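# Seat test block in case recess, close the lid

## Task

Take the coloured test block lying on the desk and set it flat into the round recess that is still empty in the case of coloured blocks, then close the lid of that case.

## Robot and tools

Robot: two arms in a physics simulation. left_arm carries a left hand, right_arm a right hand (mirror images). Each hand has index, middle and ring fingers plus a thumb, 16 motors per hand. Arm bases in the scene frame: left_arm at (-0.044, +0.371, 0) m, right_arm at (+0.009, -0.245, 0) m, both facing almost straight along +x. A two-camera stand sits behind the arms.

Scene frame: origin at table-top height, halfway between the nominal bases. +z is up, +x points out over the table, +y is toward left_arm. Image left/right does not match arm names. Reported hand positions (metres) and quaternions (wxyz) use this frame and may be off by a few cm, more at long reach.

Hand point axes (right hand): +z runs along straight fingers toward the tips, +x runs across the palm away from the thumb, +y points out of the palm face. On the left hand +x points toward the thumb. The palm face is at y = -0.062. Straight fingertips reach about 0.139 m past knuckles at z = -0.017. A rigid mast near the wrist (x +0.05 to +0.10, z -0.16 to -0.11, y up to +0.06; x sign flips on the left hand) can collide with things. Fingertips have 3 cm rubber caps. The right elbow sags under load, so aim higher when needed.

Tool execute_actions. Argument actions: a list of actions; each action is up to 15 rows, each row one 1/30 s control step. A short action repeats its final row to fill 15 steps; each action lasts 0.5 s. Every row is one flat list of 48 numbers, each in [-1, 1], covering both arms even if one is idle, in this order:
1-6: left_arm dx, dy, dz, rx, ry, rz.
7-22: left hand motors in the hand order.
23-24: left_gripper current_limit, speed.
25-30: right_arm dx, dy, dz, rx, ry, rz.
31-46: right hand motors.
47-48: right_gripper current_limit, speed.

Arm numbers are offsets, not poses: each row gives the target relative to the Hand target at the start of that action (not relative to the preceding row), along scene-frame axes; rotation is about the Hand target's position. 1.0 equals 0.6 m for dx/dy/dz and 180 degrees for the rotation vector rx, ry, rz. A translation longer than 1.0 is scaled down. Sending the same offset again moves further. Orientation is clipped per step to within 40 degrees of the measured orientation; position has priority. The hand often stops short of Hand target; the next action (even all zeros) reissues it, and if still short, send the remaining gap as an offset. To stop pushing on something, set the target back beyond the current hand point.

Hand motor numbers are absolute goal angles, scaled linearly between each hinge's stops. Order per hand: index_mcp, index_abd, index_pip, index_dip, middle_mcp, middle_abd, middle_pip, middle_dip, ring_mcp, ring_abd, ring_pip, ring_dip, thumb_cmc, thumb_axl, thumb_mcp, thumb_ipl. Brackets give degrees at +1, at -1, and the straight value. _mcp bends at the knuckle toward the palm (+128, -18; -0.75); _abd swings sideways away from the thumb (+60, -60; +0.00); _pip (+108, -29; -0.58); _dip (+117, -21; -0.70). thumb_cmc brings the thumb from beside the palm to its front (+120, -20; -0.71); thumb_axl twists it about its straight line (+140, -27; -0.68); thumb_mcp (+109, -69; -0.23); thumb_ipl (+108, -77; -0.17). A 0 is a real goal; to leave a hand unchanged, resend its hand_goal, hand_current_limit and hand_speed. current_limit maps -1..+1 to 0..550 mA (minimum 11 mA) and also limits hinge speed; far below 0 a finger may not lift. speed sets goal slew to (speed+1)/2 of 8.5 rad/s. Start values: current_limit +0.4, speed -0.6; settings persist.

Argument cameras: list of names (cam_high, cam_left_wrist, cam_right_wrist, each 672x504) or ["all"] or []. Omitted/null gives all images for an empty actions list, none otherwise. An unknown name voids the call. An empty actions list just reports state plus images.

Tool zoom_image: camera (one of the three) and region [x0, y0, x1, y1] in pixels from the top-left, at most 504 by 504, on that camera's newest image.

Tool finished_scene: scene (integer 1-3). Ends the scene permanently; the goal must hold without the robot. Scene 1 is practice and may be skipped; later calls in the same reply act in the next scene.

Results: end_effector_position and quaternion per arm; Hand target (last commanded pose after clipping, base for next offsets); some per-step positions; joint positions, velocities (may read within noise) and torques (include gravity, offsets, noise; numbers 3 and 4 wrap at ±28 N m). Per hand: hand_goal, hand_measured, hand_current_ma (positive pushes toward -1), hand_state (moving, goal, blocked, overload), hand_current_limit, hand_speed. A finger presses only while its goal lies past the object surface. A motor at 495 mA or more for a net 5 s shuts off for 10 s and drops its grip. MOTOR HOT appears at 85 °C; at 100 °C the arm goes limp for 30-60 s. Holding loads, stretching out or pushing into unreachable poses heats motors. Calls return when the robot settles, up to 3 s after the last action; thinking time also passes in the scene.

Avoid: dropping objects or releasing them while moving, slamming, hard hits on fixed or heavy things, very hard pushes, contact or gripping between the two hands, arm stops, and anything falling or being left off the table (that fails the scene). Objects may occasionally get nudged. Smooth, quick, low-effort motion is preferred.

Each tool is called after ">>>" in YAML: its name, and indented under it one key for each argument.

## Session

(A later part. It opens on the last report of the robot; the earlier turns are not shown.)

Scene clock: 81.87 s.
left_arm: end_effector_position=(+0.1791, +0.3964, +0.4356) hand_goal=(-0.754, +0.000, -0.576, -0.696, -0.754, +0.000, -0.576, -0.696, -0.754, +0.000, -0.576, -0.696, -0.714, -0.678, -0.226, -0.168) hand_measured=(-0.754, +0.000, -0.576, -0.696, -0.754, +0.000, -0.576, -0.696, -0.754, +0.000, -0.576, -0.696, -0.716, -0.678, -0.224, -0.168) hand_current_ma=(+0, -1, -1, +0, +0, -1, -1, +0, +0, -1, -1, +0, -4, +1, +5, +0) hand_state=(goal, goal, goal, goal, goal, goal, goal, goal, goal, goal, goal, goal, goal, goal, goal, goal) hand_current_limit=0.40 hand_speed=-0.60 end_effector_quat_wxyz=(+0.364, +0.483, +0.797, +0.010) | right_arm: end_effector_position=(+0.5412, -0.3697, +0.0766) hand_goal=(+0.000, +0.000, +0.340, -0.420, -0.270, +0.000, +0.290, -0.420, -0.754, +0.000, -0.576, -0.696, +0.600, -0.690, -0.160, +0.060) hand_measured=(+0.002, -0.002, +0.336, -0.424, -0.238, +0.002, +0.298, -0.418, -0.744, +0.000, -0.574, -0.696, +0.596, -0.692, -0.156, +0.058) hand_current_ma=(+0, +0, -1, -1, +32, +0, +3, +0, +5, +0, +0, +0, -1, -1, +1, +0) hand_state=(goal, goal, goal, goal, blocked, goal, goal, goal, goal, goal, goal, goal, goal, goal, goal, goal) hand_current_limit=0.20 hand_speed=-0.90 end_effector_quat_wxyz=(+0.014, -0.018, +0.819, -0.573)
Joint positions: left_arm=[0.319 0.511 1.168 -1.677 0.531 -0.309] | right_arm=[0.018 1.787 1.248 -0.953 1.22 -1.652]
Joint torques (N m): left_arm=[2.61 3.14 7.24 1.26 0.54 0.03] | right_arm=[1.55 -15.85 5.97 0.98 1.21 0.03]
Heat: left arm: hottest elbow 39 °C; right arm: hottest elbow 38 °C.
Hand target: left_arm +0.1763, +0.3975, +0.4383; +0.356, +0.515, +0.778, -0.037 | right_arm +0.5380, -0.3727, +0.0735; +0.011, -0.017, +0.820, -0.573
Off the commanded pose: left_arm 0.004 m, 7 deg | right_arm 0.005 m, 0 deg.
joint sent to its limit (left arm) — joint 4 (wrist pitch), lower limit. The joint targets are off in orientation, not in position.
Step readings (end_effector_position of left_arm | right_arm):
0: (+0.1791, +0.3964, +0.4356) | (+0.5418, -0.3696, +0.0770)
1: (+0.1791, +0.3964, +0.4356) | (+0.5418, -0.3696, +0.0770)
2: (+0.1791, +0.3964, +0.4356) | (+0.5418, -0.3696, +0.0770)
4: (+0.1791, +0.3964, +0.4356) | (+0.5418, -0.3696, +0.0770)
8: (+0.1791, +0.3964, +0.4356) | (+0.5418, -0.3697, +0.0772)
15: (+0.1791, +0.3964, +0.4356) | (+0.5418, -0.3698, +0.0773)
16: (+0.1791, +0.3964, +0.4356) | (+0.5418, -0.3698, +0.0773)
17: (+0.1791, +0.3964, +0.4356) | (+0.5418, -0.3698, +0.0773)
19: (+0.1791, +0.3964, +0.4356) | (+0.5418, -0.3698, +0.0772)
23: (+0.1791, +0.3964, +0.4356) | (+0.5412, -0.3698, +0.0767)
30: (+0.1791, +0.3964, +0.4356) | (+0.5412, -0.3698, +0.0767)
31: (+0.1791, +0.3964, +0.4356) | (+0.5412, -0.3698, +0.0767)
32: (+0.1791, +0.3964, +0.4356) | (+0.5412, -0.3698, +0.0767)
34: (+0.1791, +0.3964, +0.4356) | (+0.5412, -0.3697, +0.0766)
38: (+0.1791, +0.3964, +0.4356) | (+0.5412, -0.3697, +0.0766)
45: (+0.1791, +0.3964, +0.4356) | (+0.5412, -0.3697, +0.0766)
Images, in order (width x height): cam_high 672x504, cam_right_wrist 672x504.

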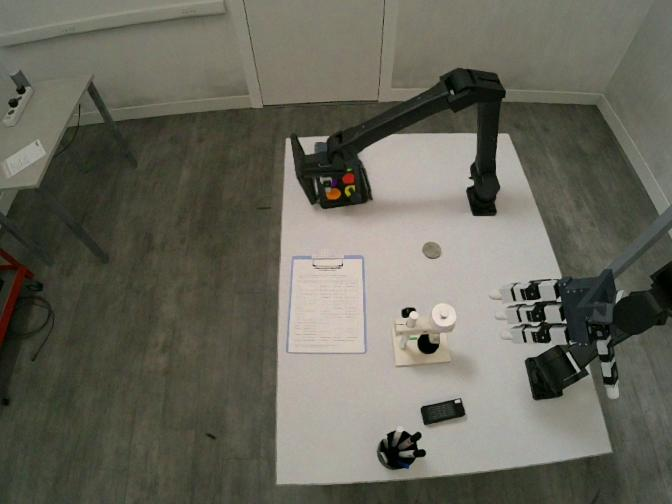

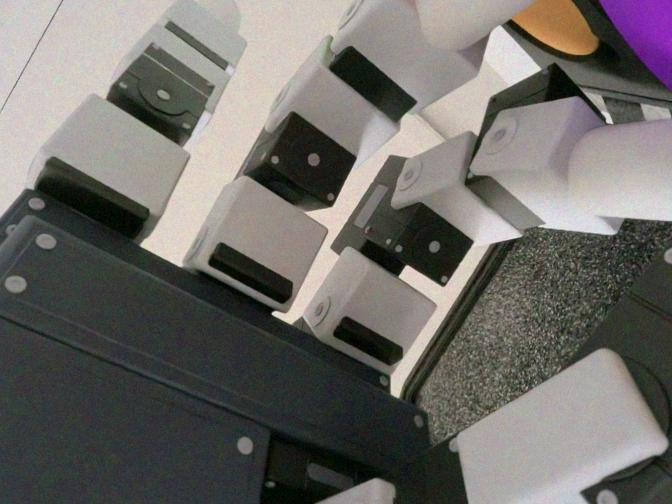

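>>> execute_actions:
  actions:
    - [[0,0,0,0,0,0,-0.754,0,-0.576,-0.696,-0.754,0,-0.576,-0.696,-0.754,0,-0.576,-0.696,-0.714,-0.678,-0.226,-0.168,0.4,-0.6,0,0,0.03,0,0,0,0.0,0,0.34,-0.42,-0.3,0,0.28,-0.41,-0.754,0,-0.576,-0.696,0.62,-0.69,-0.2,0.06,0.2,-0.9]]
    - [[0,0,0,0,0,0,-0.754,0,-0.576,-0.696,-0.754,0,-0.576,-0.696,-0.754,0,-0.576,-0.696,-0.714,-0.678,-0.226,-0.168,0.4,-0.6,0,0,0.03,0,0,0,0.0,0,0.34,-0.42,-0.3,0,0.28,-0.41,-0.754,0,-0.576,-0.696,0.62,-0.69,-0.2,0.06,0.2,-0.9]]
  cameras: ["cam_high","cam_right_wrist"]

>>> zoom_image:
  camera: "cam_high"
  region: [305, 160, 365, 215]

>>> zoom_image:
  camera: "cam_right_wrist"
  region: [450, 0, 672, 250]

Scene clock: 83.53 s.
left_arm: end_effector_position=(+0.1791, +0.3964, +0.4356) hand_goal=(-0.754, +0.000, -0.576, -0.696, -0.754, +0.000, -0.576, -0.696, -0.754, +0.000, -0.576, -0.696, -0.714, -0.678, -0.226, -0.168) hand_measured=(-0.754, +0.000, -0.576, -0.696, -0.754, +0.000, -0.576, -0.696, -0.754, +0.000, -0.576, -0.696, -0.716, -0.678, -0.224, -0.168) hand_current_ma=(+0, -1, -1, +0, +0, -1, -1, +0, +0, -1, -1, +0, -4, +1, +5, +0) hand_state=(goal, goal, goal, goal, goal, goal, goal, goal, goal, goal, goal, goal, goal, goal, goal, goal) hand_current_limit=0.40 hand_speed=-0.60 end_effector_quat_wxyz=(+0.364, +0.483, +0.797, +0.010) | right_arm: end_effector_position=(+0.5288, -0.3698, +0.0854) hand_goal=(+0.000, +0.000, +0.340, -0.420, -0.300, +0.000, +0.280, -0.410, -0.754, +0.000, -0.576, -0.696, +0.620, -0.690, -0.200, +0.060) hand_measured=(+0.002, -0.002, +0.336, -0.422, -0.286, -0.004, +0.282, -0.408, -0.744, +0.000, -0.574, -0.696, +0.616, -0.692, -0.196, +0.058) hand_current_ma=(+0, +0, -1, +0, +7, -1, +0, +0, +5, +0, +0, +0, -1, -1, +1, +0) hand_state=(goal, goal, goal, goal, goal, goal, goal, goal, goal, goal, goal, goal, goal, goal, goal, goal) hand_current_limit=0.20 hand_speed=-0.90 end_effector_quat_wxyz=(-0.004, -0.030, +0.819, -0.573)
Joint positions: left_arm=[0.319 0.511 1.168 -1.677 0.531 -0.309] | right_arm=[0.018 1.766 1.248 -1.015 1.219 -1.655]
Joint torques (N m): left_arm=[2.55 3.08 7.25 1.28 0.53 0.05] | right_arm=[1.14 -18.2 9.02 -0.28 1.23 0]
Heat: left arm: hottest elbow 39 °C; right arm: hottest elbow 38 °C.
Hand target: left_arm +0.1763, +0.3975, +0.4383; +0.356, +0.515, +0.778, -0.037 | right_arm +0.5380, -0.3727, +0.1096; +0.012, -0.017, +0.820, -0.573
Off the commanded pose: left_arm 0.004 m, 7 deg | right_arm 0.026 m, 2 deg.
joint sent to its limit (left arm) — joint 4 (wrist pitch), lower limit. The joint targets are off in orientation, not in position.
Step readings (end_effector_position of left_arm | right_arm):
0: (+0.1791, +0.3964, +0.4356) | (+0.5412, -0.3697, +0.0766)
1: (+0.1791, +0.3964, +0.4356) | (+0.5412, -0.3697, +0.0766)
2: (+0.1791, +0.3964, +0.4356) | (+0.5412, -0.3697, +0.0766)
4: (+0.1791, +0.3964, +0.4356) | (+0.5409, -0.3696, +0.0765)
8: (+0.1791, +0.3964, +0.4356) | (+0.5397, -0.3696, +0.0763)
15: (+0.1791, +0.3964, +0.4356) | (+0.5385, -0.3697, +0.0763)
16: (+0.1791, +0.3964, +0.4356) | (+0.5383, -0.3697, +0.0763)
17: (+0.1791, +0.3964, +0.4356) | (+0.5377, -0.3697, +0.0766)
19: (+0.1791, +0.3964, +0.4356) | (+0.5351, -0.3697, +0.0779)
23: (+0.1791, +0.3964, +0.4356) | (+0.5311, -0.3697, +0.0821)
30: (+0.1791, +0.3964, +0.4356) | (+0.5292, -0.3698, +0.0854)
Images, in order (width x height): cam_high 672x504, cam_right_wrist 672x504.

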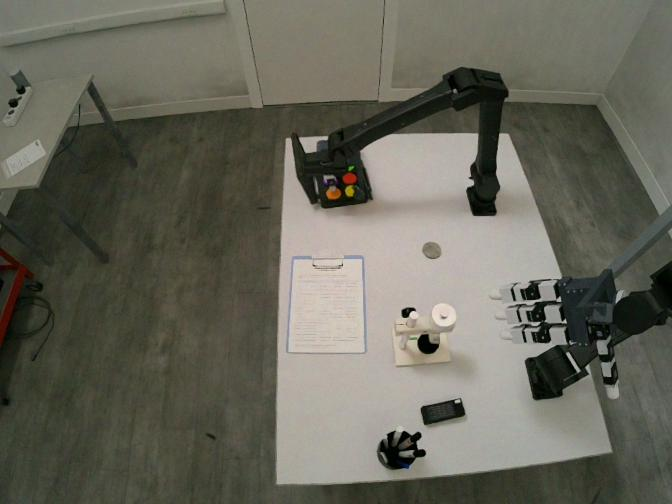

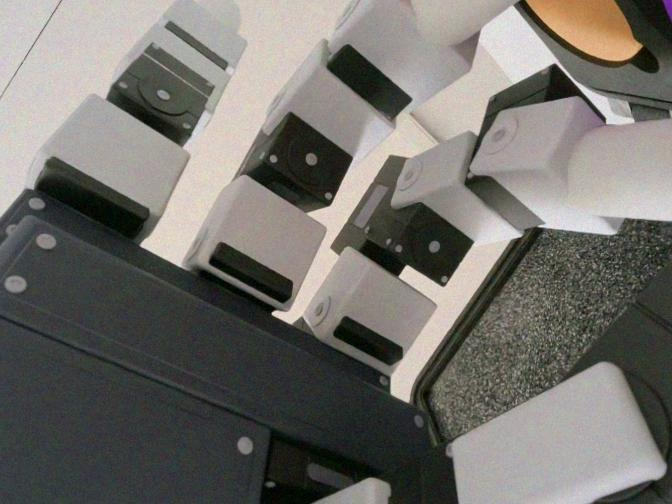

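Scaled by 8.400.

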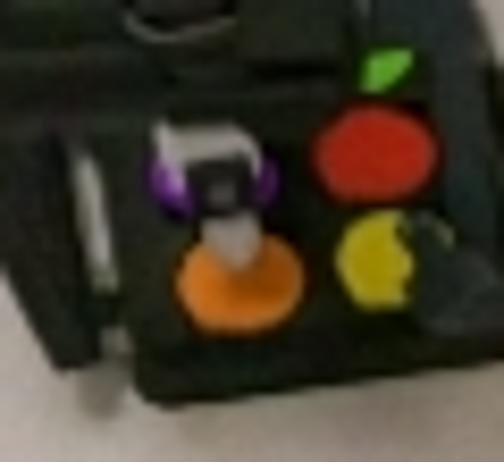

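Scaled by 2.016.

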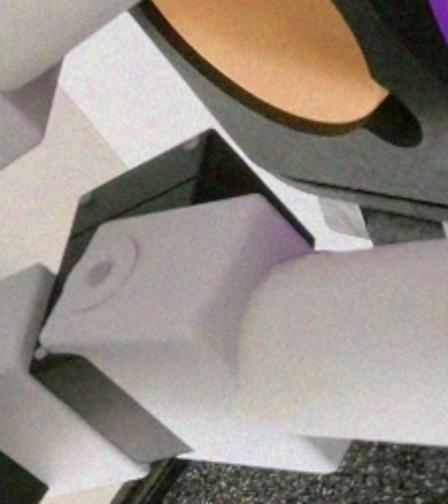

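>>> execute_actions:
  actions:
    - [[0,0,0,0,0,0,-0.754,0,-0.576,-0.696,-0.754,0,-0.576,-0.696,-0.754,0,-0.576,-0.696,-0.714,-0.678,-0.226,-0.168,0.4,-0.6,-0.01,0,0.08,0,0,0,-0.2,0,0.2,-0.41,-0.342,0,0.08,-0.087,-0.754,0,-0.576,-0.696,0.62,-0.678,-0.2,0.06,0.2,-0.8]]
    - [[0,0,0,0,0,0,-0.754,0,-0.576,-0.696,-0.754,0,-0.576,-0.696,-0.754,0,-0.576,-0.696,-0.714,-0.678,-0.226,-0.168,0.4,-0.6,-0.12,0.03,0.08,0,0,0,-0.2,0,0.2,-0.41,-0.342,0,0.08,-0.087,-0.754,0,-0.576,-0.696,0.62,-0.678,-0.2,0.06,0.2,-0.8]]
    - [[0,0,0,0,0,0,-0.754,0,-0.576,-0.696,-0.754,0,-0.576,-0.696,-0.754,0,-0.576,-0.696,-0.714,-0.678,-0.226,-0.168,0.4,-0.6,-0.12,0.1,0.0,0,0,0,-0.2,0,0.2,-0.41,-0.342,0,0.08,-0.087,-0.754,0,-0.576,-0.696,0.62,-0.678,-0.2,0.06,0.2,-0.8]]
  cameras: ["cam_high","cam_right_wrist"]

>>> zoom_image:
  camera: "cam_high"
  region: [285, 125, 385, 215]

>>> zoom_image:
  camera: "cam_high"
  region: [305, 160, 365, 215]

Scene clock: 86.23 s.
left_arm: end_effector_position=(+0.1791, +0.3964, +0.4356) hand_goal=(-0.754, +0.000, -0.576, -0.696, -0.754, +0.000, -0.576, -0.696, -0.754, +0.000, -0.576, -0.696, -0.714, -0.678, -0.226, -0.168) hand_measured=(-0.754, +0.000, -0.576, -0.696, -0.754, +0.000, -0.576, -0.696, -0.754, +0.000, -0.576, -0.696, -0.716, -0.678, -0.224, -0.168) hand_current_ma=(+0, -1, -1, +0, +0, -1, -1, +0, +0, -1, -1, +0, -4, +1, +5, +0) hand_state=(goal, goal, goal, goal, goal, goal, goal, goal, goal, goal, goal, goal, goal, goal, goal, goal) hand_current_limit=0.40 hand_speed=-0.60 end_effector_quat_wxyz=(+0.364, +0.483, +0.797, +0.010) | right_arm: end_effector_position=(+0.3829, -0.2992, +0.2013) hand_goal=(-0.200, +0.000, +0.200, -0.410, -0.342, +0.000, +0.080, -0.088, -0.754, +0.000, -0.576, -0.696, +0.620, -0.678, -0.200, +0.060) hand_measured=(-0.196, -0.002, +0.202, -0.414, -0.332, -0.002, +0.082, -0.090, -0.744, +0.000, -0.574, -0.696, +0.618, -0.680, -0.198, +0.058) hand_current_ma=(+1, +0, +0, -1, +5, +0, +0, -1, +5, +0, +0, +0, +0, -1, +1, +0) hand_state=(goal, goal, goal, goal, goal, goal, goal, goal, goal, goal, goal, goal, goal, goal, goal, goal) hand_current_limit=0.20 hand_speed=-0.80 end_effector_quat_wxyz=(+0.017, -0.027, +0.823, -0.567)
Joint positions: left_arm=[0.319 0.511 1.168 -1.677 0.531 -0.309] | right_arm=[0.22 1.366 1.091 -1.679 1.175 -1.161]
Joint torques (N m): left_arm=[2.84 2.96 7.28 1.28 0.53 0.06] | right_arm=[1.96 -8.06 8.57 -1.22 1.14 0.15]
Heat: left arm: hottest elbow 39 °C; right arm: hottest elbow 38 °C.
Hand target: left_arm +0.1763, +0.3975, +0.4383; +0.356, +0.515, +0.778, -0.037 | right_arm +0.3880, -0.2947, +0.2056; +0.012, -0.017, +0.820, -0.572
Off the commanded pose: left_arm 0.004 m, 7 deg | right_arm 0.008 m, 2 deg.
joint sent to its limit (left arm) — joint 4 (wrist pitch), lower limit. The joint targets are off in orientation, not in position.
joint sent to its limit (right arm) — joint 4 (wrist pitch), lower limit. The joint targets still meet the commanded pose.
Step readings (end_effector_position of left_arm | right_arm):
0: (+0.1791, +0.3964, +0.4356) | (+0.5287, -0.3698, +0.0854)
1: (+0.1791, +0.3964, +0.4356) | (+0.5286, -0.3698, +0.0854)
2: (+0.1791, +0.3964, +0.4356) | (+0.5271, -0.3696, +0.0858)
4: (+0.1791, +0.3964, +0.4356) | (+0.5216, -0.3695, +0.0899)
8: (+0.1791, +0.3964, +0.4356) | (+0.5137, -0.3696, +0.1085)
15: (+0.1791, +0.3964, +0.4356) | (+0.5139, -0.3697, +0.1291)
16: (+0.1791, +0.3964, +0.4356) | (+0.5135, -0.3697, +0.1293)
17: (+0.1791, +0.3964, +0.4356) | (+0.5114, -0.3697, +0.1306)
19: (+0.1791, +0.3964, +0.4356) | (+0.5015, -0.3685, +0.1379)
23: (+0.1791, +0.3964, +0.4356) | (+0.4762, -0.3657, +0.1716)
30: (+0.1791, +0.3964, +0.4356) | (+0.4602, -0.3594, +0.2076)
31: (+0.1791, +0.3964, +0.4356) | (+0.4590, -0.3583, +0.2068)
32: (+0.1791, +0.3964, +0.4356) | (+0.4557, -0.3567, +0.2051)
34: (+0.1791, +0.3964, +0.4356) | (+0.4397, -0.3461, +0.1979)
38: (+0.1791, +0.3964, +0.4356) | (+0.4016, -0.3144, +0.1885)
45: (+0.1791, +0.3964, +0.4356) | (+0.3843, -0.2974, +0.1980)
Images, in order (width x height): cam_high 672x504, cam_right_wrist 672x504.

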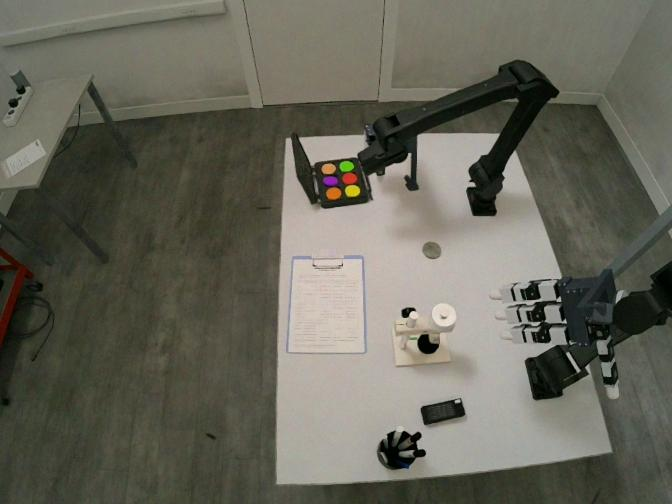

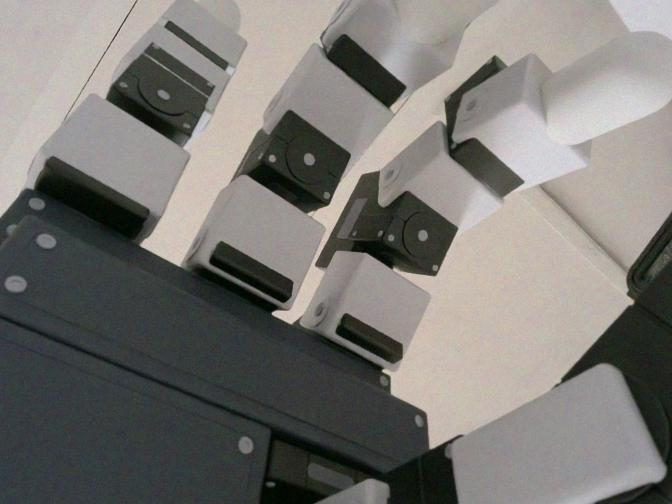

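Scaled by 5.040.

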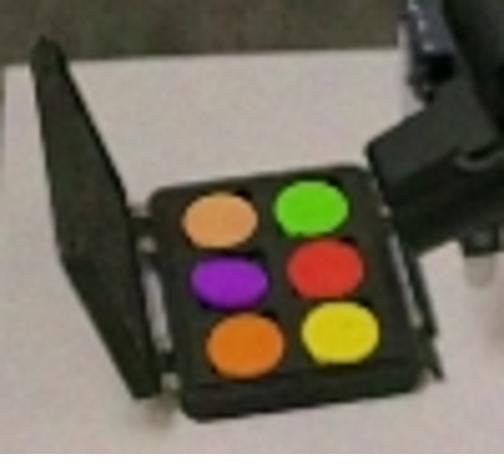

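Scaled by 8.400.

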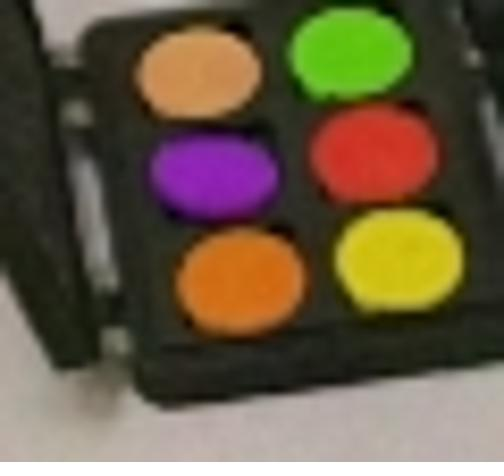

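>>> execute_actions:
  actions:
    - [[0,0,0,0,0,0,-0.754,0,-0.576,-0.696,-0.754,0,-0.576,-0.696,-0.754,0,-0.576,-0.696,-0.714,-0.678,-0.226,-0.168,0.4,-0.6,0.12,-0.012,0,0,0,0,0.205,0,-0.576,-0.696,-0.754,0,-0.576,-0.696,-0.754,0,-0.576,-0.696,0.62,-0.678,-0.226,0.06,0.2,-0.6]]
    - [[0,0,0,0,0,0,-0.754,0,-0.576,-0.696,-0.754,0,-0.576,-0.696,-0.754,0,-0.576,-0.696,-0.714,-0.678,-0.226,-0.168,0.4,-0.6,0.11,-0.013,-0.07,0,0,0,0.205,0,-0.576,-0.696,-0.754,0,-0.576,-0.696,-0.754,0,-0.576,-0.696,0.62,-0.678,-0.226,0.06,0.2,-0.6]]
    - [[0,0,0,0,0,0,-0.754,0,-0.576,-0.696,-0.754,0,-0.576,-0.696,-0.754,0,-0.576,-0.696,-0.714,-0.678,-0.226,-0.168,0.4,-0.6,0,0,-0.03,0,0,0,0.205,0,-0.576,-0.696,-0.754,0,-0.576,-0.696,-0.754,0,-0.576,-0.696,0.62,-0.678,-0.226,0.06,0.2,-0.6]]
  cameras: ["cam_high","cam_right_wrist"]

>>> zoom_image:
  camera: "cam_high"
  region: [285, 125, 385, 215]

>>> zoom_image:
  camera: "cam_high"
  region: [305, 160, 365, 215]

Scene clock: 89.67 s.
left_arm: end_effector_position=(+0.1791, +0.3964, +0.4356) hand_goal=(-0.754, +0.000, -0.576, -0.696, -0.754, +0.000, -0.576, -0.696, -0.754, +0.000, -0.576, -0.696, -0.714, -0.678, -0.226, -0.168) hand_measured=(-0.754, +0.000, -0.576, -0.696, -0.754, +0.000, -0.576, -0.696, -0.754, +0.000, -0.576, -0.696, -0.716, -0.678, -0.224, -0.168) hand_current_ma=(+0, -1, -1, +0, +0, -1, -1, +0, +0, -1, -1, +0, -4, +1, +5, +0) hand_state=(goal, goal, goal, goal, goal, goal, goal, goal, goal, goal, goal, goal, goal, goal, goal, goal) hand_current_limit=0.40 hand_speed=-0.60 end_effector_quat_wxyz=(+0.364, +0.483, +0.797, +0.010) | right_arm: end_effector_position=(+0.5098, -0.3086, +0.1388) hand_goal=(+0.204, +0.000, -0.576, -0.696, -0.754, +0.000, -0.576, -0.696, -0.754, +0.000, -0.576, -0.696, +0.620, -0.678, -0.226, +0.060) hand_measured=(+0.202, +0.000, -0.574, -0.694, -0.732, -0.002, -0.570, -0.692, -0.744, +0.000, -0.574, -0.696, +0.620, -0.680, -0.222, +0.058) hand_current_ma=(+0, +0, +1, +0, +19, +0, +2, +1, +5, +0, +0, +0, +0, -1, +1, +0) hand_state=(goal, goal, goal, goal, blocked, goal, goal, goal, goal, goal, goal, goal, goal, goal, goal, goal) hand_current_limit=0.20 hand_speed=-0.60 end_effector_quat_wxyz=(+0.001, -0.027, +0.818, -0.575)
Joint positions: left_arm=[0.319 0.511 1.168 -1.677 0.531 -0.309] | right_arm=[0.148 1.731 1.343 -1.482 1.208 -1.284]
Joint torques (N m): left_arm=[2.61 2.84 7.21 1.35 0.53 0.05] | right_arm=[1.73 -14.33 9.77 0.32 1.21 0.07]
Heat: left arm: hottest elbow 39 °C; right arm: hottest elbow 38 °C.
Hand target: left_arm +0.1763, +0.3975, +0.4383; +0.356, +0.515, +0.778, -0.037 | right_arm +0.5261, -0.3097, +0.1456; +0.011, -0.017, +0.820, -0.573
Off the commanded pose: left_arm 0.004 m, 7 deg | right_arm 0.018 m, 2 deg.
joint sent to its limit (left arm) — joint 4 (wrist pitch), lower limit. The joint targets are off in orientation, not in position.
Step readings (end_effector_position of left_arm | right_arm):
0: (+0.1791, +0.3964, +0.4356) | (+0.3829, -0.2992, +0.2013)
1: (+0.1791, +0.3964, +0.4356) | (+0.3830, -0.2992, +0.2012)
2: (+0.1791, +0.3964, +0.4356) | (+0.3840, -0.2992, +0.2007)
4: (+0.1791, +0.3964, +0.4356) | (+0.3932, -0.2992, +0.1989)
8: (+0.1791, +0.3964, +0.4356) | (+0.4251, -0.3000, +0.1918)
15: (+0.1791, +0.3964, +0.4356) | (+0.4376, -0.3024, +0.1847)
16: (+0.1791, +0.3964, +0.4356) | (+0.4385, -0.3024, +0.1855)
17: (+0.1791, +0.3964, +0.4356) | (+0.4414, -0.3025, +0.1859)
19: (+0.1791, +0.3964, +0.4356) | (+0.4574, -0.3031, +0.1846)
23: (+0.1791, +0.3964, +0.4356) | (+0.4924, -0.3065, +0.1664)
30: (+0.1791, +0.3964, +0.4356) | (+0.4998, -0.3105, +0.1398)
31: (+0.1791, +0.3964, +0.4356) | (+0.5002, -0.3104, +0.1400)
32: (+0.1791, +0.3964, +0.4356) | (+0.5011, -0.3102, +0.1401)
34: (+0.1791, +0.3964, +0.4356) | (+0.5042, -0.3097, +0.1397)
38: (+0.1791, +0.3964, +0.4356) | (+0.5081, -0.3090, +0.1392)
45: (+0.1791, +0.3964, +0.4356) | (+0.5096, -0.3087, +0.1389)
Images, in order (width x height): cam_high 672x504, cam_right_wrist 672x504.

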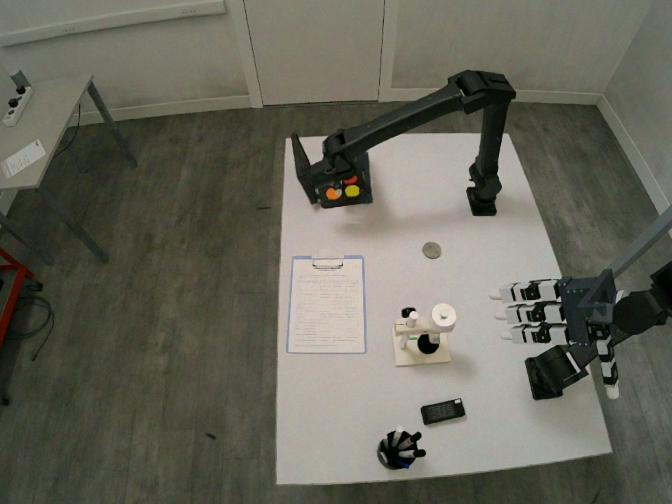

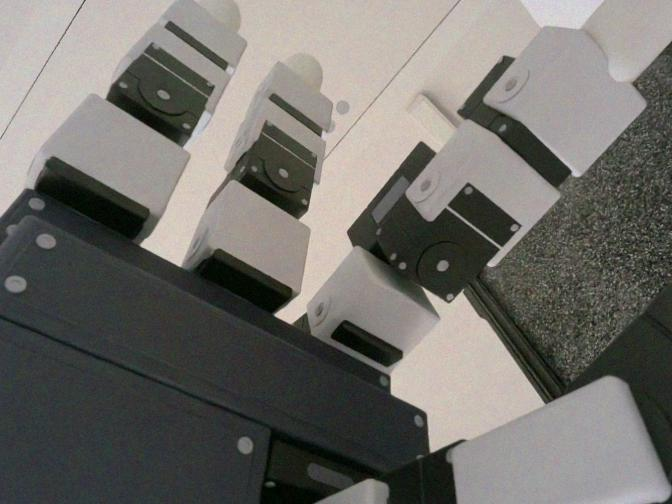

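Scaled by 5.040.

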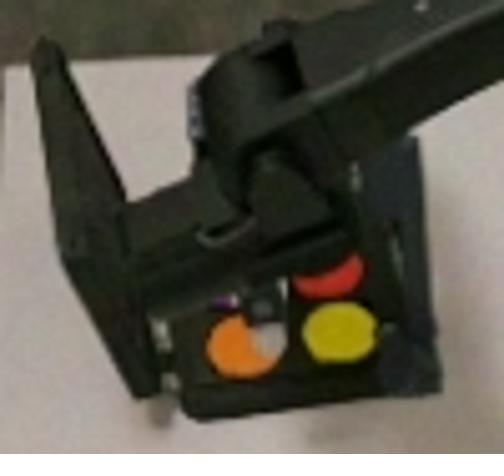

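Scaled by 8.400.

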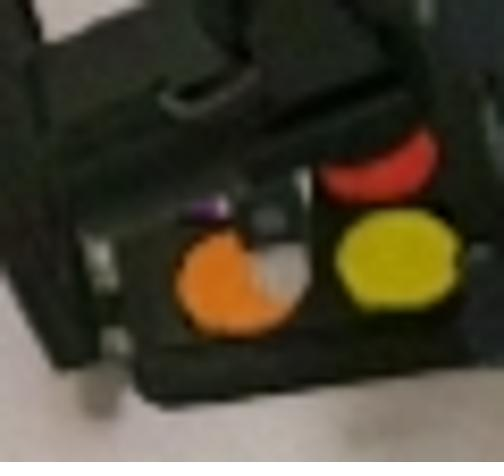

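>>> execute_actions:
  actions:
    - [[0,0,0,0,0,0,-0.754,0,-0.576,-0.696,-0.754,0,-0.576,-0.696,-0.754,0,-0.576,-0.696,-0.714,-0.678,-0.226,-0.168,0.4,-0.6,0.0,-0.008,-0.04,0,0,0,0.205,0,-0.576,-0.696,-0.754,0,-0.576,-0.696,-0.754,0,-0.576,-0.696,0.62,-0.678,-0.226,0.06,0.2,-0.6]]
  cameras: ["cam_right_wrist"]

Scene clock: 91.80 s.
left_arm: end_effector_position=(+0.1791, +0.3964, +0.4356) hand_goal=(-0.754, +0.000, -0.576, -0.696, -0.754, +0.000, -0.576, -0.696, -0.754, +0.000, -0.576, -0.696, -0.714, -0.678, -0.226, -0.168) hand_measured=(-0.754, +0.000, -0.576, -0.696, -0.754, +0.000, -0.576, -0.696, -0.754, +0.000, -0.576, -0.696, -0.716, -0.678, -0.224, -0.168) hand_current_ma=(+0, -1, -1, +0, +0, -1, -1, +0, +0, -1, -1, +0, -4, +1, +5, +0) hand_state=(goal, goal, goal, goal, goal, goal, goal, goal, goal, goal, goal, goal, goal, goal, goal, goal) hand_current_limit=0.40 hand_speed=-0.60 end_effector_quat_wxyz=(+0.364, +0.483, +0.797, +0.010) | right_arm: end_effector_position=(+0.5245, -0.3104, +0.1283) hand_goal=(+0.204, +0.000, -0.576, -0.696, -0.754, +0.000, -0.576, -0.696, -0.754, +0.000, -0.576, -0.696, +0.620, -0.678, -0.226, +0.060) hand_measured=(+0.202, +0.000, -0.574, -0.694, -0.732, -0.002, -0.570, -0.692, -0.744, +0.000, -0.574, -0.696, +0.620, -0.680, -0.222, +0.058) hand_current_ma=(+0, +0, +1, +0, +19, +0, +2, +1, +5, +0, +0, +0, +0, -1, +1, +0) hand_state=(goal, goal, goal, goal, blocked, goal, goal, goal, goal, goal, goal, goal, goal, goal, goal, goal) hand_current_limit=0.20 hand_speed=-0.60 end_effector_quat_wxyz=(+0.017, -0.016, +0.820, -0.572)
Joint positions: left_arm=[0.319 0.511 1.168 -1.677 0.531 -0.309] | right_arm=[0.139 1.75 1.343 -1.399 1.208 -1.31]
Joint torques (N m): left_arm=[2.49 3.19 7.25 1.2 0.52 0.04] | right_arm=[0.56 -14.62 6.97 0.39 1.3 -0.01]
Heat: left arm: hottest elbow 39 °C; right arm: hottest elbow 38 °C.
Hand target: left_arm +0.1763, +0.3975, +0.4383; +0.356, +0.515, +0.778, -0.037 | right_arm +0.5260, -0.3146, +0.1216; +0.011, -0.017, +0.820, -0.573
Off the commanded pose: left_arm 0.004 m, 7 deg | right_arm 0.008 m, 1 deg.
joint sent to its limit (left arm) — joint 4 (wrist pitch), lower limit. The joint targets are off in orientation, not in position.
Step readings (end_effector_position of left_arm | right_arm):
0: (+0.1791, +0.3964, +0.4356) | (+0.5098, -0.3086, +0.1388)
1: (+0.1791, +0.3964, +0.4356) | (+0.5099, -0.3088, +0.1388)
2: (+0.1791, +0.3964, +0.4356) | (+0.5111, -0.3087, +0.1386)
4: (+0.1791, +0.3964, +0.4356) | (+0.5156, -0.3093, +0.1375)
8: (+0.1791, +0.3964, +0.4356) | (+0.5220, -0.3095, +0.1326)
15: (+0.1791, +0.3964, +0.4356) | (+0.5244, -0.3105, +0.1284)
Images, in order (width x height): cam_right_wrist 672x504.

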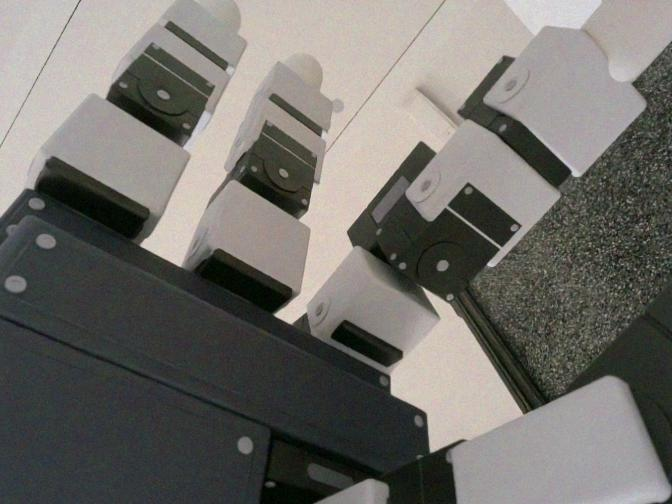

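>>> execute_actions:
  actions:
    - [[0,0,0,0,0,0,-0.754,0,-0.576,-0.696,-0.754,0,-0.576,-0.696,-0.754,0,-0.576,-0.696,-0.714,-0.678,-0.226,-0.168,0.4,-0.6,0.0,-0.003,-0.03,0,0,0,0.205,0,-0.576,-0.696,-0.754,0,-0.576,-0.696,-0.754,0,-0.576,-0.696,0.62,-0.678,-0.226,0.06,0.2,-0.6]]
    - [[0,0,0,0,0,0,-0.754,0,-0.576,-0.696,-0.754,0,-0.576,-0.696,-0.754,0,-0.576,-0.696,-0.714,-0.678,-0.226,-0.168,0.4,-0.6,0.0,0,-0.02,0,0,0,0.205,0,-0.576,-0.696,-0.754,0,-0.576,-0.696,-0.754,0,-0.576,-0.696,0.62,-0.678,-0.226,0.06,0.2,-0.6]]
  cameras: ["cam_high","cam_right_wrist"]

>>> zoom_image:
  camera: "cam_high"
  region: [305, 160, 365, 215]

Scene clock: 93.23 s.
left_arm: end_effector_position=(+0.1791, +0.3964, +0.4356) hand_goal=(-0.754, +0.000, -0.576, -0.696, -0.754, +0.000, -0.576, -0.696, -0.754, +0.000, -0.576, -0.696, -0.714, -0.678, -0.226, -0.168) hand_measured=(-0.754, +0.000, -0.576, -0.696, -0.754, +0.000, -0.576, -0.696, -0.754, +0.000, -0.576, -0.696, -0.716, -0.678, -0.224, -0.168) hand_current_ma=(+0, -1, -1, +0, +0, -1, -1, +0, +0, -1, -1, +0, -4, +1, +5, +0) hand_state=(goal, goal, goal, goal, goal, goal, goal, goal, goal, goal, goal, goal, goal, goal, goal, goal) hand_current_limit=0.40 hand_speed=-0.60 end_effector_quat_wxyz=(+0.364, +0.483, +0.797, +0.010) | right_arm: end_effector_position=(+0.5301, -0.3115, +0.1088) hand_goal=(+0.204, +0.000, -0.576, -0.696, -0.754, +0.000, -0.576, -0.696, -0.754, +0.000, -0.576, -0.696, +0.620, -0.678, -0.226, +0.060) hand_measured=(+0.212, +0.004, -0.572, -0.694, -0.732, -0.002, -0.570, -0.692, -0.744, +0.000, -0.574, -0.696, +0.620, -0.680, -0.222, +0.058) hand_current_ma=(+3, +1, +1, +0, +19, +0, +2, +1, +5, +0, +0, +0, +0, -1, +1, +0) hand_state=(goal, goal, goal, goal, blocked, goal, goal, goal, goal, goal, goal, goal, goal, goal, goal, goal) hand_current_limit=0.20 hand_speed=-0.60 end_effector_quat_wxyz=(+0.027, -0.009, +0.820, -0.572)
Joint positions: left_arm=[0.319 0.511 1.168 -1.677 0.531 -0.309] | right_arm=[0.136 1.771 1.315 -1.318 1.211 -1.319]
Joint torques (N m): left_arm=[2.49 3.19 7.2 1.2 0.55 0.05] | right_arm=[1.44 -12.92 6.02 0.31 1.2 -0.01]
Heat: left arm: hottest elbow 39 °C; right arm: hottest elbow 38 °C.
Hand target: left_arm +0.1763, +0.3975, +0.4383; +0.356, +0.515, +0.778, -0.037 | right_arm +0.5260, -0.3164, +0.0916; +0.011, -0.017, +0.820, -0.573
Off the commanded pose: left_arm 0.004 m, 7 deg | right_arm 0.019 m, 2 deg.
joint sent to its limit (left arm) — joint 4 (wrist pitch), lower limit. The joint targets are off in orientation, not in position.
Step readings (end_effector_position of left_arm | right_arm):
0: (+0.1791, +0.3964, +0.4356) | (+0.5245, -0.3104, +0.1283)
1: (+0.1791, +0.3964, +0.4356) | (+0.5246, -0.3104, +0.1283)
2: (+0.1791, +0.3964, +0.4356) | (+0.5254, -0.3103, +0.1283)
4: (+0.1791, +0.3964, +0.4356) | (+0.5275, -0.3102, +0.1269)
8: (+0.1791, +0.3964, +0.4356) | (+0.5280, -0.3107, +0.1200)
15: (+0.1791, +0.3964, +0.4356) | (+0.5276, -0.3115, +0.1131)
16: (+0.1791, +0.3964, +0.4356) | (+0.5277, -0.3114, +0.1130)
17: (+0.1791, +0.3964, +0.4356) | (+0.5280, -0.3114, +0.1129)
19: (+0.1791, +0.3964, +0.4356) | (+0.5287, -0.3113, +0.1118)
23: (+0.1791, +0.3964, +0.4356) | (+0.5295, -0.3116, +0.1092)
30: (+0.1791, +0.3964, +0.4356) | (+0.5299, -0.3115, +0.1088)
Images, in order (width x height): cam_high 672x504, cam_right_wrist 672x504.

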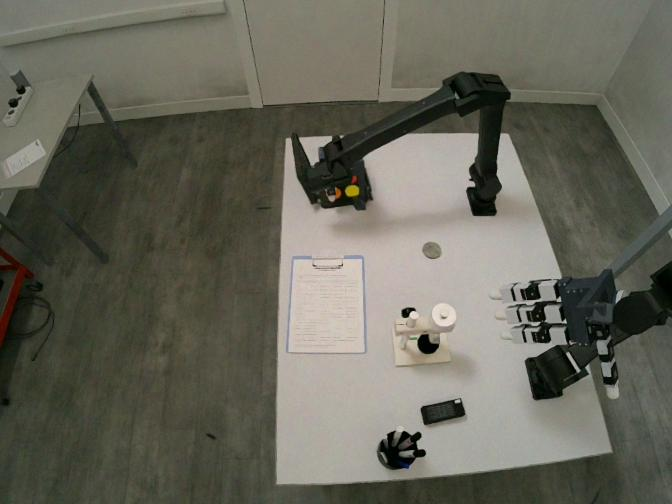

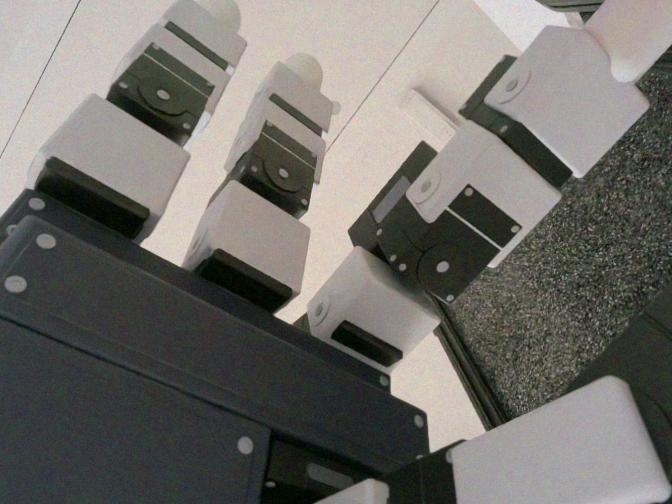

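Scaled by 8.400.

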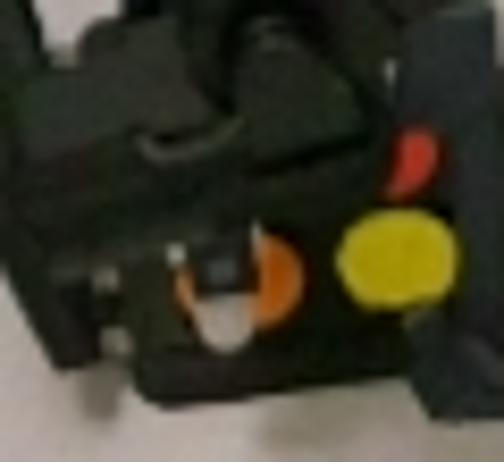

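>>> execute_actions:
  actions:
    - [[0,0,0,0,0,0,-0.754,0,-0.576,-0.696,-0.754,0,-0.576,-0.696,-0.754,0,-0.576,-0.696,-0.714,-0.678,-0.226,-0.168,0.4,-0.6,-0.015,-0.012,-0.02,0,0,0,0.205,0,-0.576,-0.696,-0.754,0,-0.576,-0.696,-0.754,0,-0.576,-0.696,0.62,-0.678,-0.226,0.06,0.2,-0.6]]
    - [[0,0,0,0,0,0,-0.754,0,-0.576,-0.696,-0.754,0,-0.576,-0.696,-0.754,0,-0.576,-0.696,-0.714,-0.678,-0.226,-0.168,0.4,-0.6,-0.01,-0.008,-0.01,0,0,0,0.205,0,-0.576,-0.696,-0.754,0,-0.576,-0.696,-0.754,0,-0.576,-0.696,0.62,-0.678,-0.226,0.06,0.2,-0.6]]
  cameras: []

Scene clock: 95.00 s.
left_arm: end_effector_position=(+0.1791, +0.3964, +0.4356) hand_goal=(-0.754, +0.000, -0.576, -0.696, -0.754, +0.000, -0.576, -0.696, -0.754, +0.000, -0.576, -0.696, -0.714, -0.678, -0.226, -0.168) hand_measured=(-0.754, +0.000, -0.576, -0.696, -0.754, +0.000, -0.576, -0.696, -0.754, +0.000, -0.576, -0.696, -0.716, -0.678, -0.224, -0.168) hand_current_ma=(+0, -1, -1, +0, +0, -1, -1, +0, +0, -1, -1, +0, -4, +1, +5, +0) hand_state=(goal, goal, goal, goal, goal, goal, goal, goal, goal, goal, goal, goal, goal, goal, goal, goal) hand_current_limit=0.40 hand_speed=-0.60 end_effector_quat_wxyz=(+0.364, +0.483, +0.797, +0.010) | right_arm: end_effector_position=(+0.5248, -0.3219, +0.0930) hand_goal=(+0.204, +0.000, -0.576, -0.696, -0.754, +0.000, -0.576, -0.696, -0.754, +0.000, -0.576, -0.696, +0.620, -0.678, -0.226, +0.060) hand_measured=(+0.226, +0.012, -0.566, -0.692, -0.732, -0.002, -0.570, -0.692, -0.744, +0.000, -0.574, -0.696, +0.620, -0.680, -0.222, +0.058) hand_current_ma=(+19, +5, +5, +1, +18, +0, +2, +1, +5, +0, +0, +0, +0, -1, +1, +0) hand_state=(blocked, goal, goal, goal, blocked, goal, goal, goal, goal, goal, goal, goal, goal, goal, goal, goal) hand_current_limit=0.20 hand_speed=-0.60 end_effector_quat_wxyz=(+0.037, -0.004, +0.815, -0.578)
Joint positions: left_arm=[0.319 0.511 1.168 -1.677 0.531 -0.309] | right_arm=[0.122 1.761 1.248 -1.205 1.233 -1.355]
Joint torques (N m): left_arm=[2.73 3.43 7.17 1.21 0.52 0.03] | right_arm=[0.56 -14.04 4.67 0.55 0.47 -0.23]
Heat: left arm: hottest elbow 39 °C; right arm: hottest elbow 38 °C.
Hand target: left_arm +0.1763, +0.3975, +0.4383; +0.356, +0.515, +0.778, -0.037 | right_arm +0.5109, -0.3283, +0.0734; +0.011, -0.017, +0.820, -0.573
Off the commanded pose: left_arm 0.004 m, 7 deg | right_arm 0.025 m, 3 deg.
joint sent to its limit (left arm) — joint 4 (wrist pitch), lower limit. The joint targets are off in orientation, not in position.
Step readings (end_effector_position of left_arm | right_arm):
0: (+0.1791, +0.3964, +0.4356) | (+0.5301, -0.3115, +0.1088)
1: (+0.1791, +0.3964, +0.4356) | (+0.5300, -0.3115, +0.1087)
2: (+0.1791, +0.3964, +0.4356) | (+0.5300, -0.3117, +0.1078)
4: (+0.1791, +0.3964, +0.4356) | (+0.5295, -0.3125, +0.1042)
8: (+0.1791, +0.3964, +0.4356) | (+0.5231, -0.3179, +0.0948)
15: (+0.1791, +0.3964, +0.4356) | (+0.5251, -0.3193, +0.0946)
16: (+0.1791, +0.3964, +0.4356) | (+0.5253, -0.3193, +0.0946)
17: (+0.1791, +0.3964, +0.4356) | (+0.5253, -0.3194, +0.0940)
19: (+0.1791, +0.3964, +0.4356) | (+0.5255, -0.3203, +0.0932)
23: (+0.1791, +0.3964, +0.4356) | (+0.5250, -0.3214, +0.0934)
30: (+0.1791, +0.3964, +0.4356) | (+0.5250, -0.3219, +0.0931)
No camera images: "cameras" was empty.

>>> execute_actions:
  actions:
    - [[0,0,0,0,0,0,-0.754,0,-0.576,-0.696,-0.754,0,-0.576,-0.696,-0.754,0,-0.576,-0.696,-0.714,-0.678,-0.226,-0.168,0.4,-0.6,0.02,0.015,0.08,0,0,0,0.205,0,-0.576,-0.696,-0.754,0,-0.576,-0.696,-0.754,0,-0.576,-0.696,0.62,-0.678,-0.226,0.06,0.2,-0.6]]
    - [[0,0,0,0,0,0,-0.754,0,-0.576,-0.696,-0.754,0,-0.576,-0.696,-0.754,0,-0.576,-0.696,-0.714,-0.678,-0.226,-0.168,0.4,-0.6,-0.1,0.05,0.1,0,0,0,0.205,0,-0.576,-0.696,-0.754,0,-0.576,-0.696,-0.754,0,-0.576,-0.696,0.62,-0.678,-0.226,0.06,0.2,-0.6]]
    - [[0,0,0,0,0,0,-0.754,0,-0.576,-0.696,-0.754,0,-0.576,-0.696,-0.754,0,-0.576,-0.696,-0.714,-0.678,-0.226,-0.168,0.4,-0.6,-0.13,0.06,0.0,0,0,0,0.205,0,-0.576,-0.696,-0.754,0,-0.576,-0.696,-0.754,0,-0.576,-0.696,0.62,-0.678,-0.226,0.06,0.2,-0.6]]
  cameras: ["cam_high","cam_right_wrist"]

>>> zoom_image:
  camera: "cam_high"
  region: [305, 160, 365, 215]

Scene clock: 97.27 s.
left_arm: end_effector_position=(+0.1791, +0.3964, +0.4356) hand_goal=(-0.754, +0.000, -0.576, -0.696, -0.754, +0.000, -0.576, -0.696, -0.754, +0.000, -0.576, -0.696, -0.714, -0.678, -0.226, -0.168) hand_measured=(-0.754, +0.000, -0.576, -0.696, -0.754, +0.000, -0.576, -0.696, -0.754, +0.000, -0.576, -0.696, -0.716, -0.678, -0.224, -0.168) hand_current_ma=(+0, -1, -1, +0, +0, -1, -1, +0, +0, -1, -1, +0, -4, +1, +5, +0) hand_state=(goal, goal, goal, goal, goal, goal, goal, goal, goal, goal, goal, goal, goal, goal, goal, goal) hand_current_limit=0.40 hand_speed=-0.60 end_effector_quat_wxyz=(+0.364, +0.483, +0.797, +0.010) | right_arm: end_effector_position=(+0.3906, -0.2540, +0.1774) hand_goal=(+0.204, +0.000, -0.576, -0.696, -0.754, +0.000, -0.576, -0.696, -0.754, +0.000, -0.576, -0.696, +0.620, -0.678, -0.226, +0.060) hand_measured=(+0.206, -0.002, -0.574, -0.694, -0.732, -0.002, -0.570, -0.692, -0.744, +0.000, -0.574, -0.696, +0.618, -0.680, -0.222, +0.058) hand_current_ma=(+0, +0, +0, +0, +17, +0, +2, +1, +5, +0, +0, +0, +0, -1, +1, +0) hand_state=(goal, goal, goal, goal, blocked, goal, goal, goal, goal, goal, goal, goal, goal, goal, goal, goal) hand_current_limit=0.20 hand_speed=-0.60 end_effector_quat_wxyz=(+0.038, -0.040, +0.834, -0.549)
Joint positions: left_arm=[0.319 0.511 1.168 -1.677 0.531 -0.309] | right_arm=[0.323 1.418 1.085 -1.68 1.12 -1.066]
Joint torques (N m): left_arm=[2.49 2.78 7.27 1.25 0.52 0.05] | right_arm=[2.32 -10.87 6.16 -1.07 1.07 0.17]
Heat: left arm: hottest elbow 39 °C; right arm: hottest elbow 38 °C.
Hand target: left_arm +0.1763, +0.3975, +0.4383; +0.356, +0.515, +0.778, -0.037 | right_arm +0.3850, -0.2534, +0.1816; +0.011, -0.017, +0.820, -0.572
Off the commanded pose: left_arm 0.004 m, 7 deg | right_arm 0.007 m, 5 deg.
joint sent to its limit (left arm) — joint 4 (wrist pitch), lower limit. The joint targets are off in orientation, not in position.
joint sent to its limit (right arm) — joint 4 (wrist pitch), lower limit. The joint targets are off in orientation, not in position.
Step readings (end_effector_position of left_arm | right_arm):
0: (+0.1791, +0.3964, +0.4356) | (+0.5249, -0.3219, +0.0930)
1: (+0.1791, +0.3964, +0.4356) | (+0.5249, -0.3219, +0.0932)
2: (+0.1791, +0.3964, +0.4356) | (+0.5238, -0.3220, +0.0936)
4: (+0.1791, +0.3964, +0.4356) | (+0.5203, -0.3220, +0.0950)
8: (+0.1791, +0.3964, +0.4356) | (+0.5135, -0.3213, +0.0982)
15: (+0.1791, +0.3964, +0.4356) | (+0.5055, -0.3218, +0.0990)
16: (+0.1791, +0.3964, +0.4356) | (+0.5050, -0.3218, +0.0993)
17: (+0.1791, +0.3964, +0.4356) | (+0.5025, -0.3206, +0.1004)
19: (+0.1791, +0.3964, +0.4356) | (+0.4928, -0.3169, +0.1077)
23: (+0.1791, +0.3964, +0.4356) | (+0.4759, -0.3034, +0.1456)
30: (+0.1791, +0.3964, +0.4356) | (+0.4593, -0.2915, +0.1781)
31: (+0.1791, +0.3964, +0.4356) | (+0.4581, -0.2913, +0.1778)
32: (+0.1791, +0.3964, +0.4356) | (+0.4555, -0.2892, +0.1763)
34: (+0.1791, +0.3964, +0.4356) | (+0.4416, -0.2851, +0.1708)
38: (+0.1791, +0.3964, +0.4356) | (+0.4010, -0.2670, +0.1622)
45: (+0.1791, +0.3964, +0.4356) | (+0.3920, -0.2535, +0.1776)
Images, in order (width x height): cam_high 672x504, cam_right_wrist 672x504.

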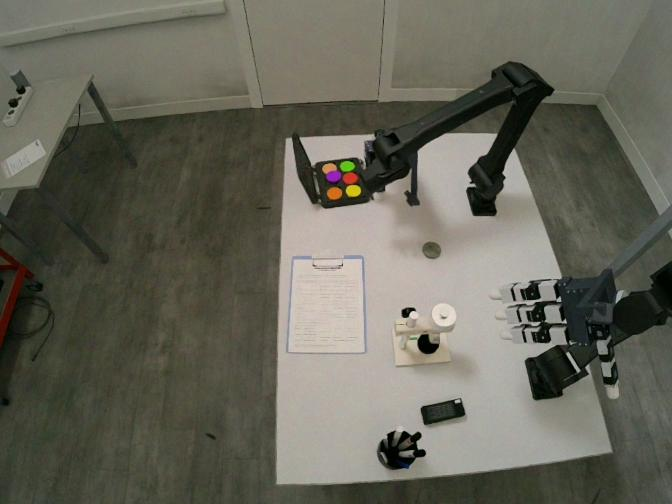

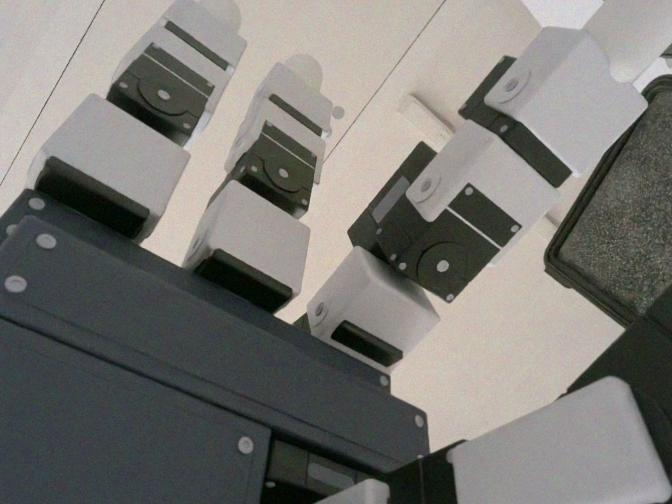

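Scaled by 8.400.

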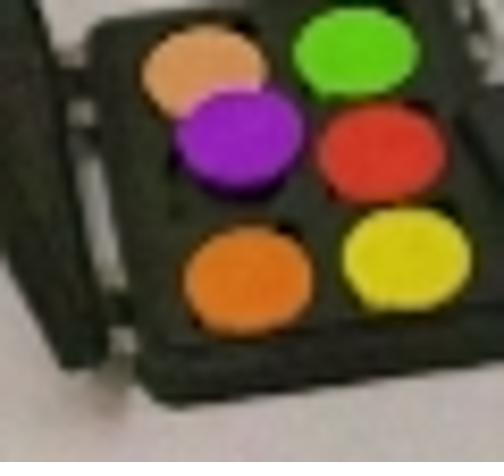

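>>> execute_actions:
  actions:
    - [[0,0,0,0,0,0,-0.754,0,-0.576,-0.696,-0.754,0,-0.576,-0.696,-0.754,0,-0.576,-0.696,-0.714,-0.678,-0.226,-0.168,0.4,-0.6,0.09,-0.13,0,0,0,0,0.205,0,-0.576,-0.696,-0.754,0,-0.576,-0.696,-0.754,0,-0.576,-0.696,0.62,-0.678,-0.226,0.06,0.2,-0.6]]
    - [[0,0,0,0,0,0,-0.754,0,-0.576,-0.696,-0.754,0,-0.576,-0.696,-0.754,0,-0.576,-0.696,-0.714,-0.678,-0.226,-0.168,0.4,-0.6,0.09,-0.1,-0.03,0,0,0,0.205,0,-0.576,-0.696,-0.754,0,-0.576,-0.696,-0.754,0,-0.576,-0.696,0.62,-0.678,-0.226,0.06,0.2,-0.6]]
    - [[0,0,0,0,0,0,-0.754,0,-0.576,-0.696,-0.754,0,-0.576,-0.696,-0.754,0,-0.576,-0.696,-0.714,-0.678,-0.226,-0.168,0.4,-0.6,0,0,-0.04,0,0,0,0.205,0,-0.576,-0.696,-0.754,0,-0.576,-0.696,-0.754,0,-0.576,-0.696,0.62,-0.678,-0.226,0.06,0.2,-0.6]]
  cameras: ["cam_high","cam_right_wrist"]

>>> zoom_image:
  camera: "cam_high"
  region: [305, 160, 365, 215]

Scene clock: 100.23 s.
left_arm: end_effector_position=(+0.1791, +0.3964, +0.4356) hand_goal=(-0.754, +0.000, -0.576, -0.696, -0.754, +0.000, -0.576, -0.696, -0.754, +0.000, -0.576, -0.696, -0.714, -0.678, -0.226, -0.168) hand_measured=(-0.754, +0.000, -0.576, -0.696, -0.754, +0.000, -0.576, -0.696, -0.754, +0.000, -0.576, -0.696, -0.716, -0.678, -0.224, -0.168) hand_current_ma=(+0, -1, -1, +0, +0, -1, -1, +0, +0, -1, -1, +0, -4, +1, +5, +0) hand_state=(goal, goal, goal, goal, goal, goal, goal, goal, goal, goal, goal, goal, goal, goal, goal, goal) hand_current_limit=0.40 hand_speed=-0.60 end_effector_quat_wxyz=(+0.364, +0.483, +0.797, +0.010) | right_arm: end_effector_position=(+0.4945, -0.3894, +0.1374) hand_goal=(+0.204, +0.000, -0.576, -0.696, -0.754, +0.000, -0.576, -0.696, -0.754, +0.000, -0.576, -0.696, +0.620, -0.678, -0.226, +0.060) hand_measured=(+0.206, -0.002, -0.574, -0.694, -0.732, -0.002, -0.570, -0.692, -0.744, +0.000, -0.574, -0.696, +0.620, -0.680, -0.224, +0.058) hand_current_ma=(+0, +0, +0, +0, +17, +0, +2, +1, +5, +0, +0, +0, +0, -1, +0, +0) hand_state=(goal, goal, goal, goal, blocked, goal, goal, goal, goal, goal, goal, goal, goal, goal, goal, goal) hand_current_limit=0.20 hand_speed=-0.60 end_effector_quat_wxyz=(+0.007, -0.019, +0.819, -0.573)
Joint positions: left_arm=[0.319 0.511 1.168 -1.677 0.531 -0.309] | right_arm=[-0.023 1.594 1.17 -0.981 1.215 -1.758]
Joint torques (N m): left_arm=[2.26 2.84 7.21 1.21 0.52 0.05] | right_arm=[1.55 -14.1 6.84 1.06 1.27 0.04]
Heat: left arm: hottest elbow 39 °C; right arm: hottest elbow 38 °C.
Hand target: left_arm +0.1763, +0.3975, +0.4383; +0.356, +0.515, +0.778, -0.037 | right_arm +0.4930, -0.3913, +0.1395; +0.011, -0.017, +0.820, -0.573
Off the commanded pose: left_arm 0.004 m, 7 deg | right_arm 0.003 m, 1 deg.
joint sent to its limit (left arm) — joint 4 (wrist pitch), lower limit. The joint targets are off in orientation, not in position.
Step readings (end_effector_position of left_arm | right_arm):
0: (+0.1791, +0.3964, +0.4356) | (+0.3907, -0.2540, +0.1774)
1: (+0.1791, +0.3964, +0.4356) | (+0.3908, -0.2541, +0.1776)
2: (+0.1791, +0.3964, +0.4356) | (+0.3917, -0.2570, +0.1787)
4: (+0.1791, +0.3964, +0.4356) | (+0.3969, -0.2735, +0.1810)
8: (+0.1791, +0.3964, +0.4356) | (+0.4047, -0.3202, +0.1743)
15: (+0.1791, +0.3964, +0.4356) | (+0.4131, -0.3380, +0.1633)
16: (+0.1791, +0.3964, +0.4356) | (+0.4144, -0.3377, +0.1633)
17: (+0.1791, +0.3964, +0.4356) | (+0.4178, -0.3394, +0.1638)
19: (+0.1791, +0.3964, +0.4356) | (+0.4321, -0.3472, +0.1650)
23: (+0.1791, +0.3964, +0.4356) | (+0.4611, -0.3765, +0.1601)
30: (+0.1791, +0.3964, +0.4356) | (+0.4738, -0.3937, +0.1476)
31: (+0.1791, +0.3964, +0.4356) | (+0.4758, -0.3932, +0.1471)
32: (+0.1791, +0.3964, +0.4356) | (+0.4783, -0.3926, +0.1467)
34: (+0.1791, +0.3964, +0.4356) | (+0.4852, -0.3919, +0.1465)
38: (+0.1791, +0.3964, +0.4356) | (+0.4954, -0.3908, +0.1464)
45: (+0.1791, +0.3964, +0.4356) | (+0.4952, -0.3896, +0.1389)
Images, in order (width x height): cam_high 672x504, cam_right_wrist 672x504.

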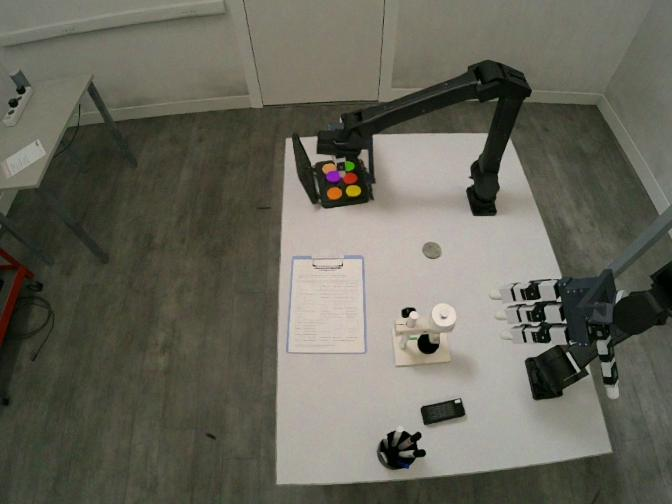

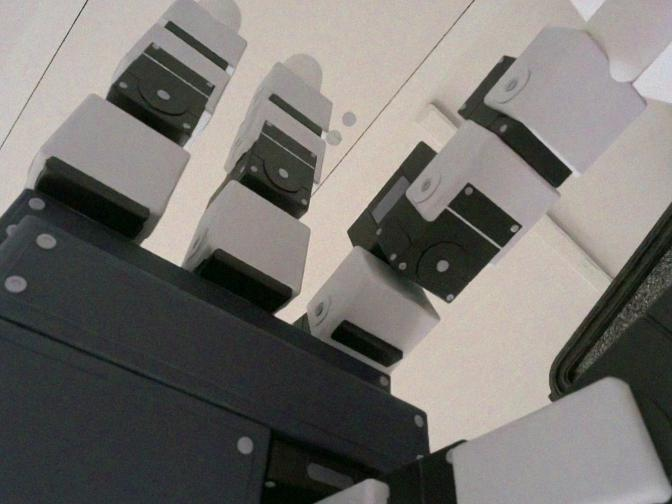

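Scaled by 8.400.

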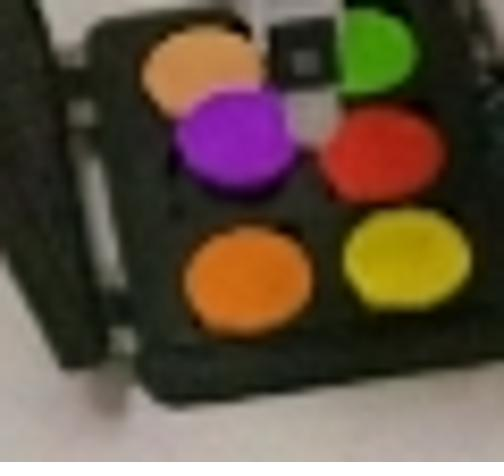

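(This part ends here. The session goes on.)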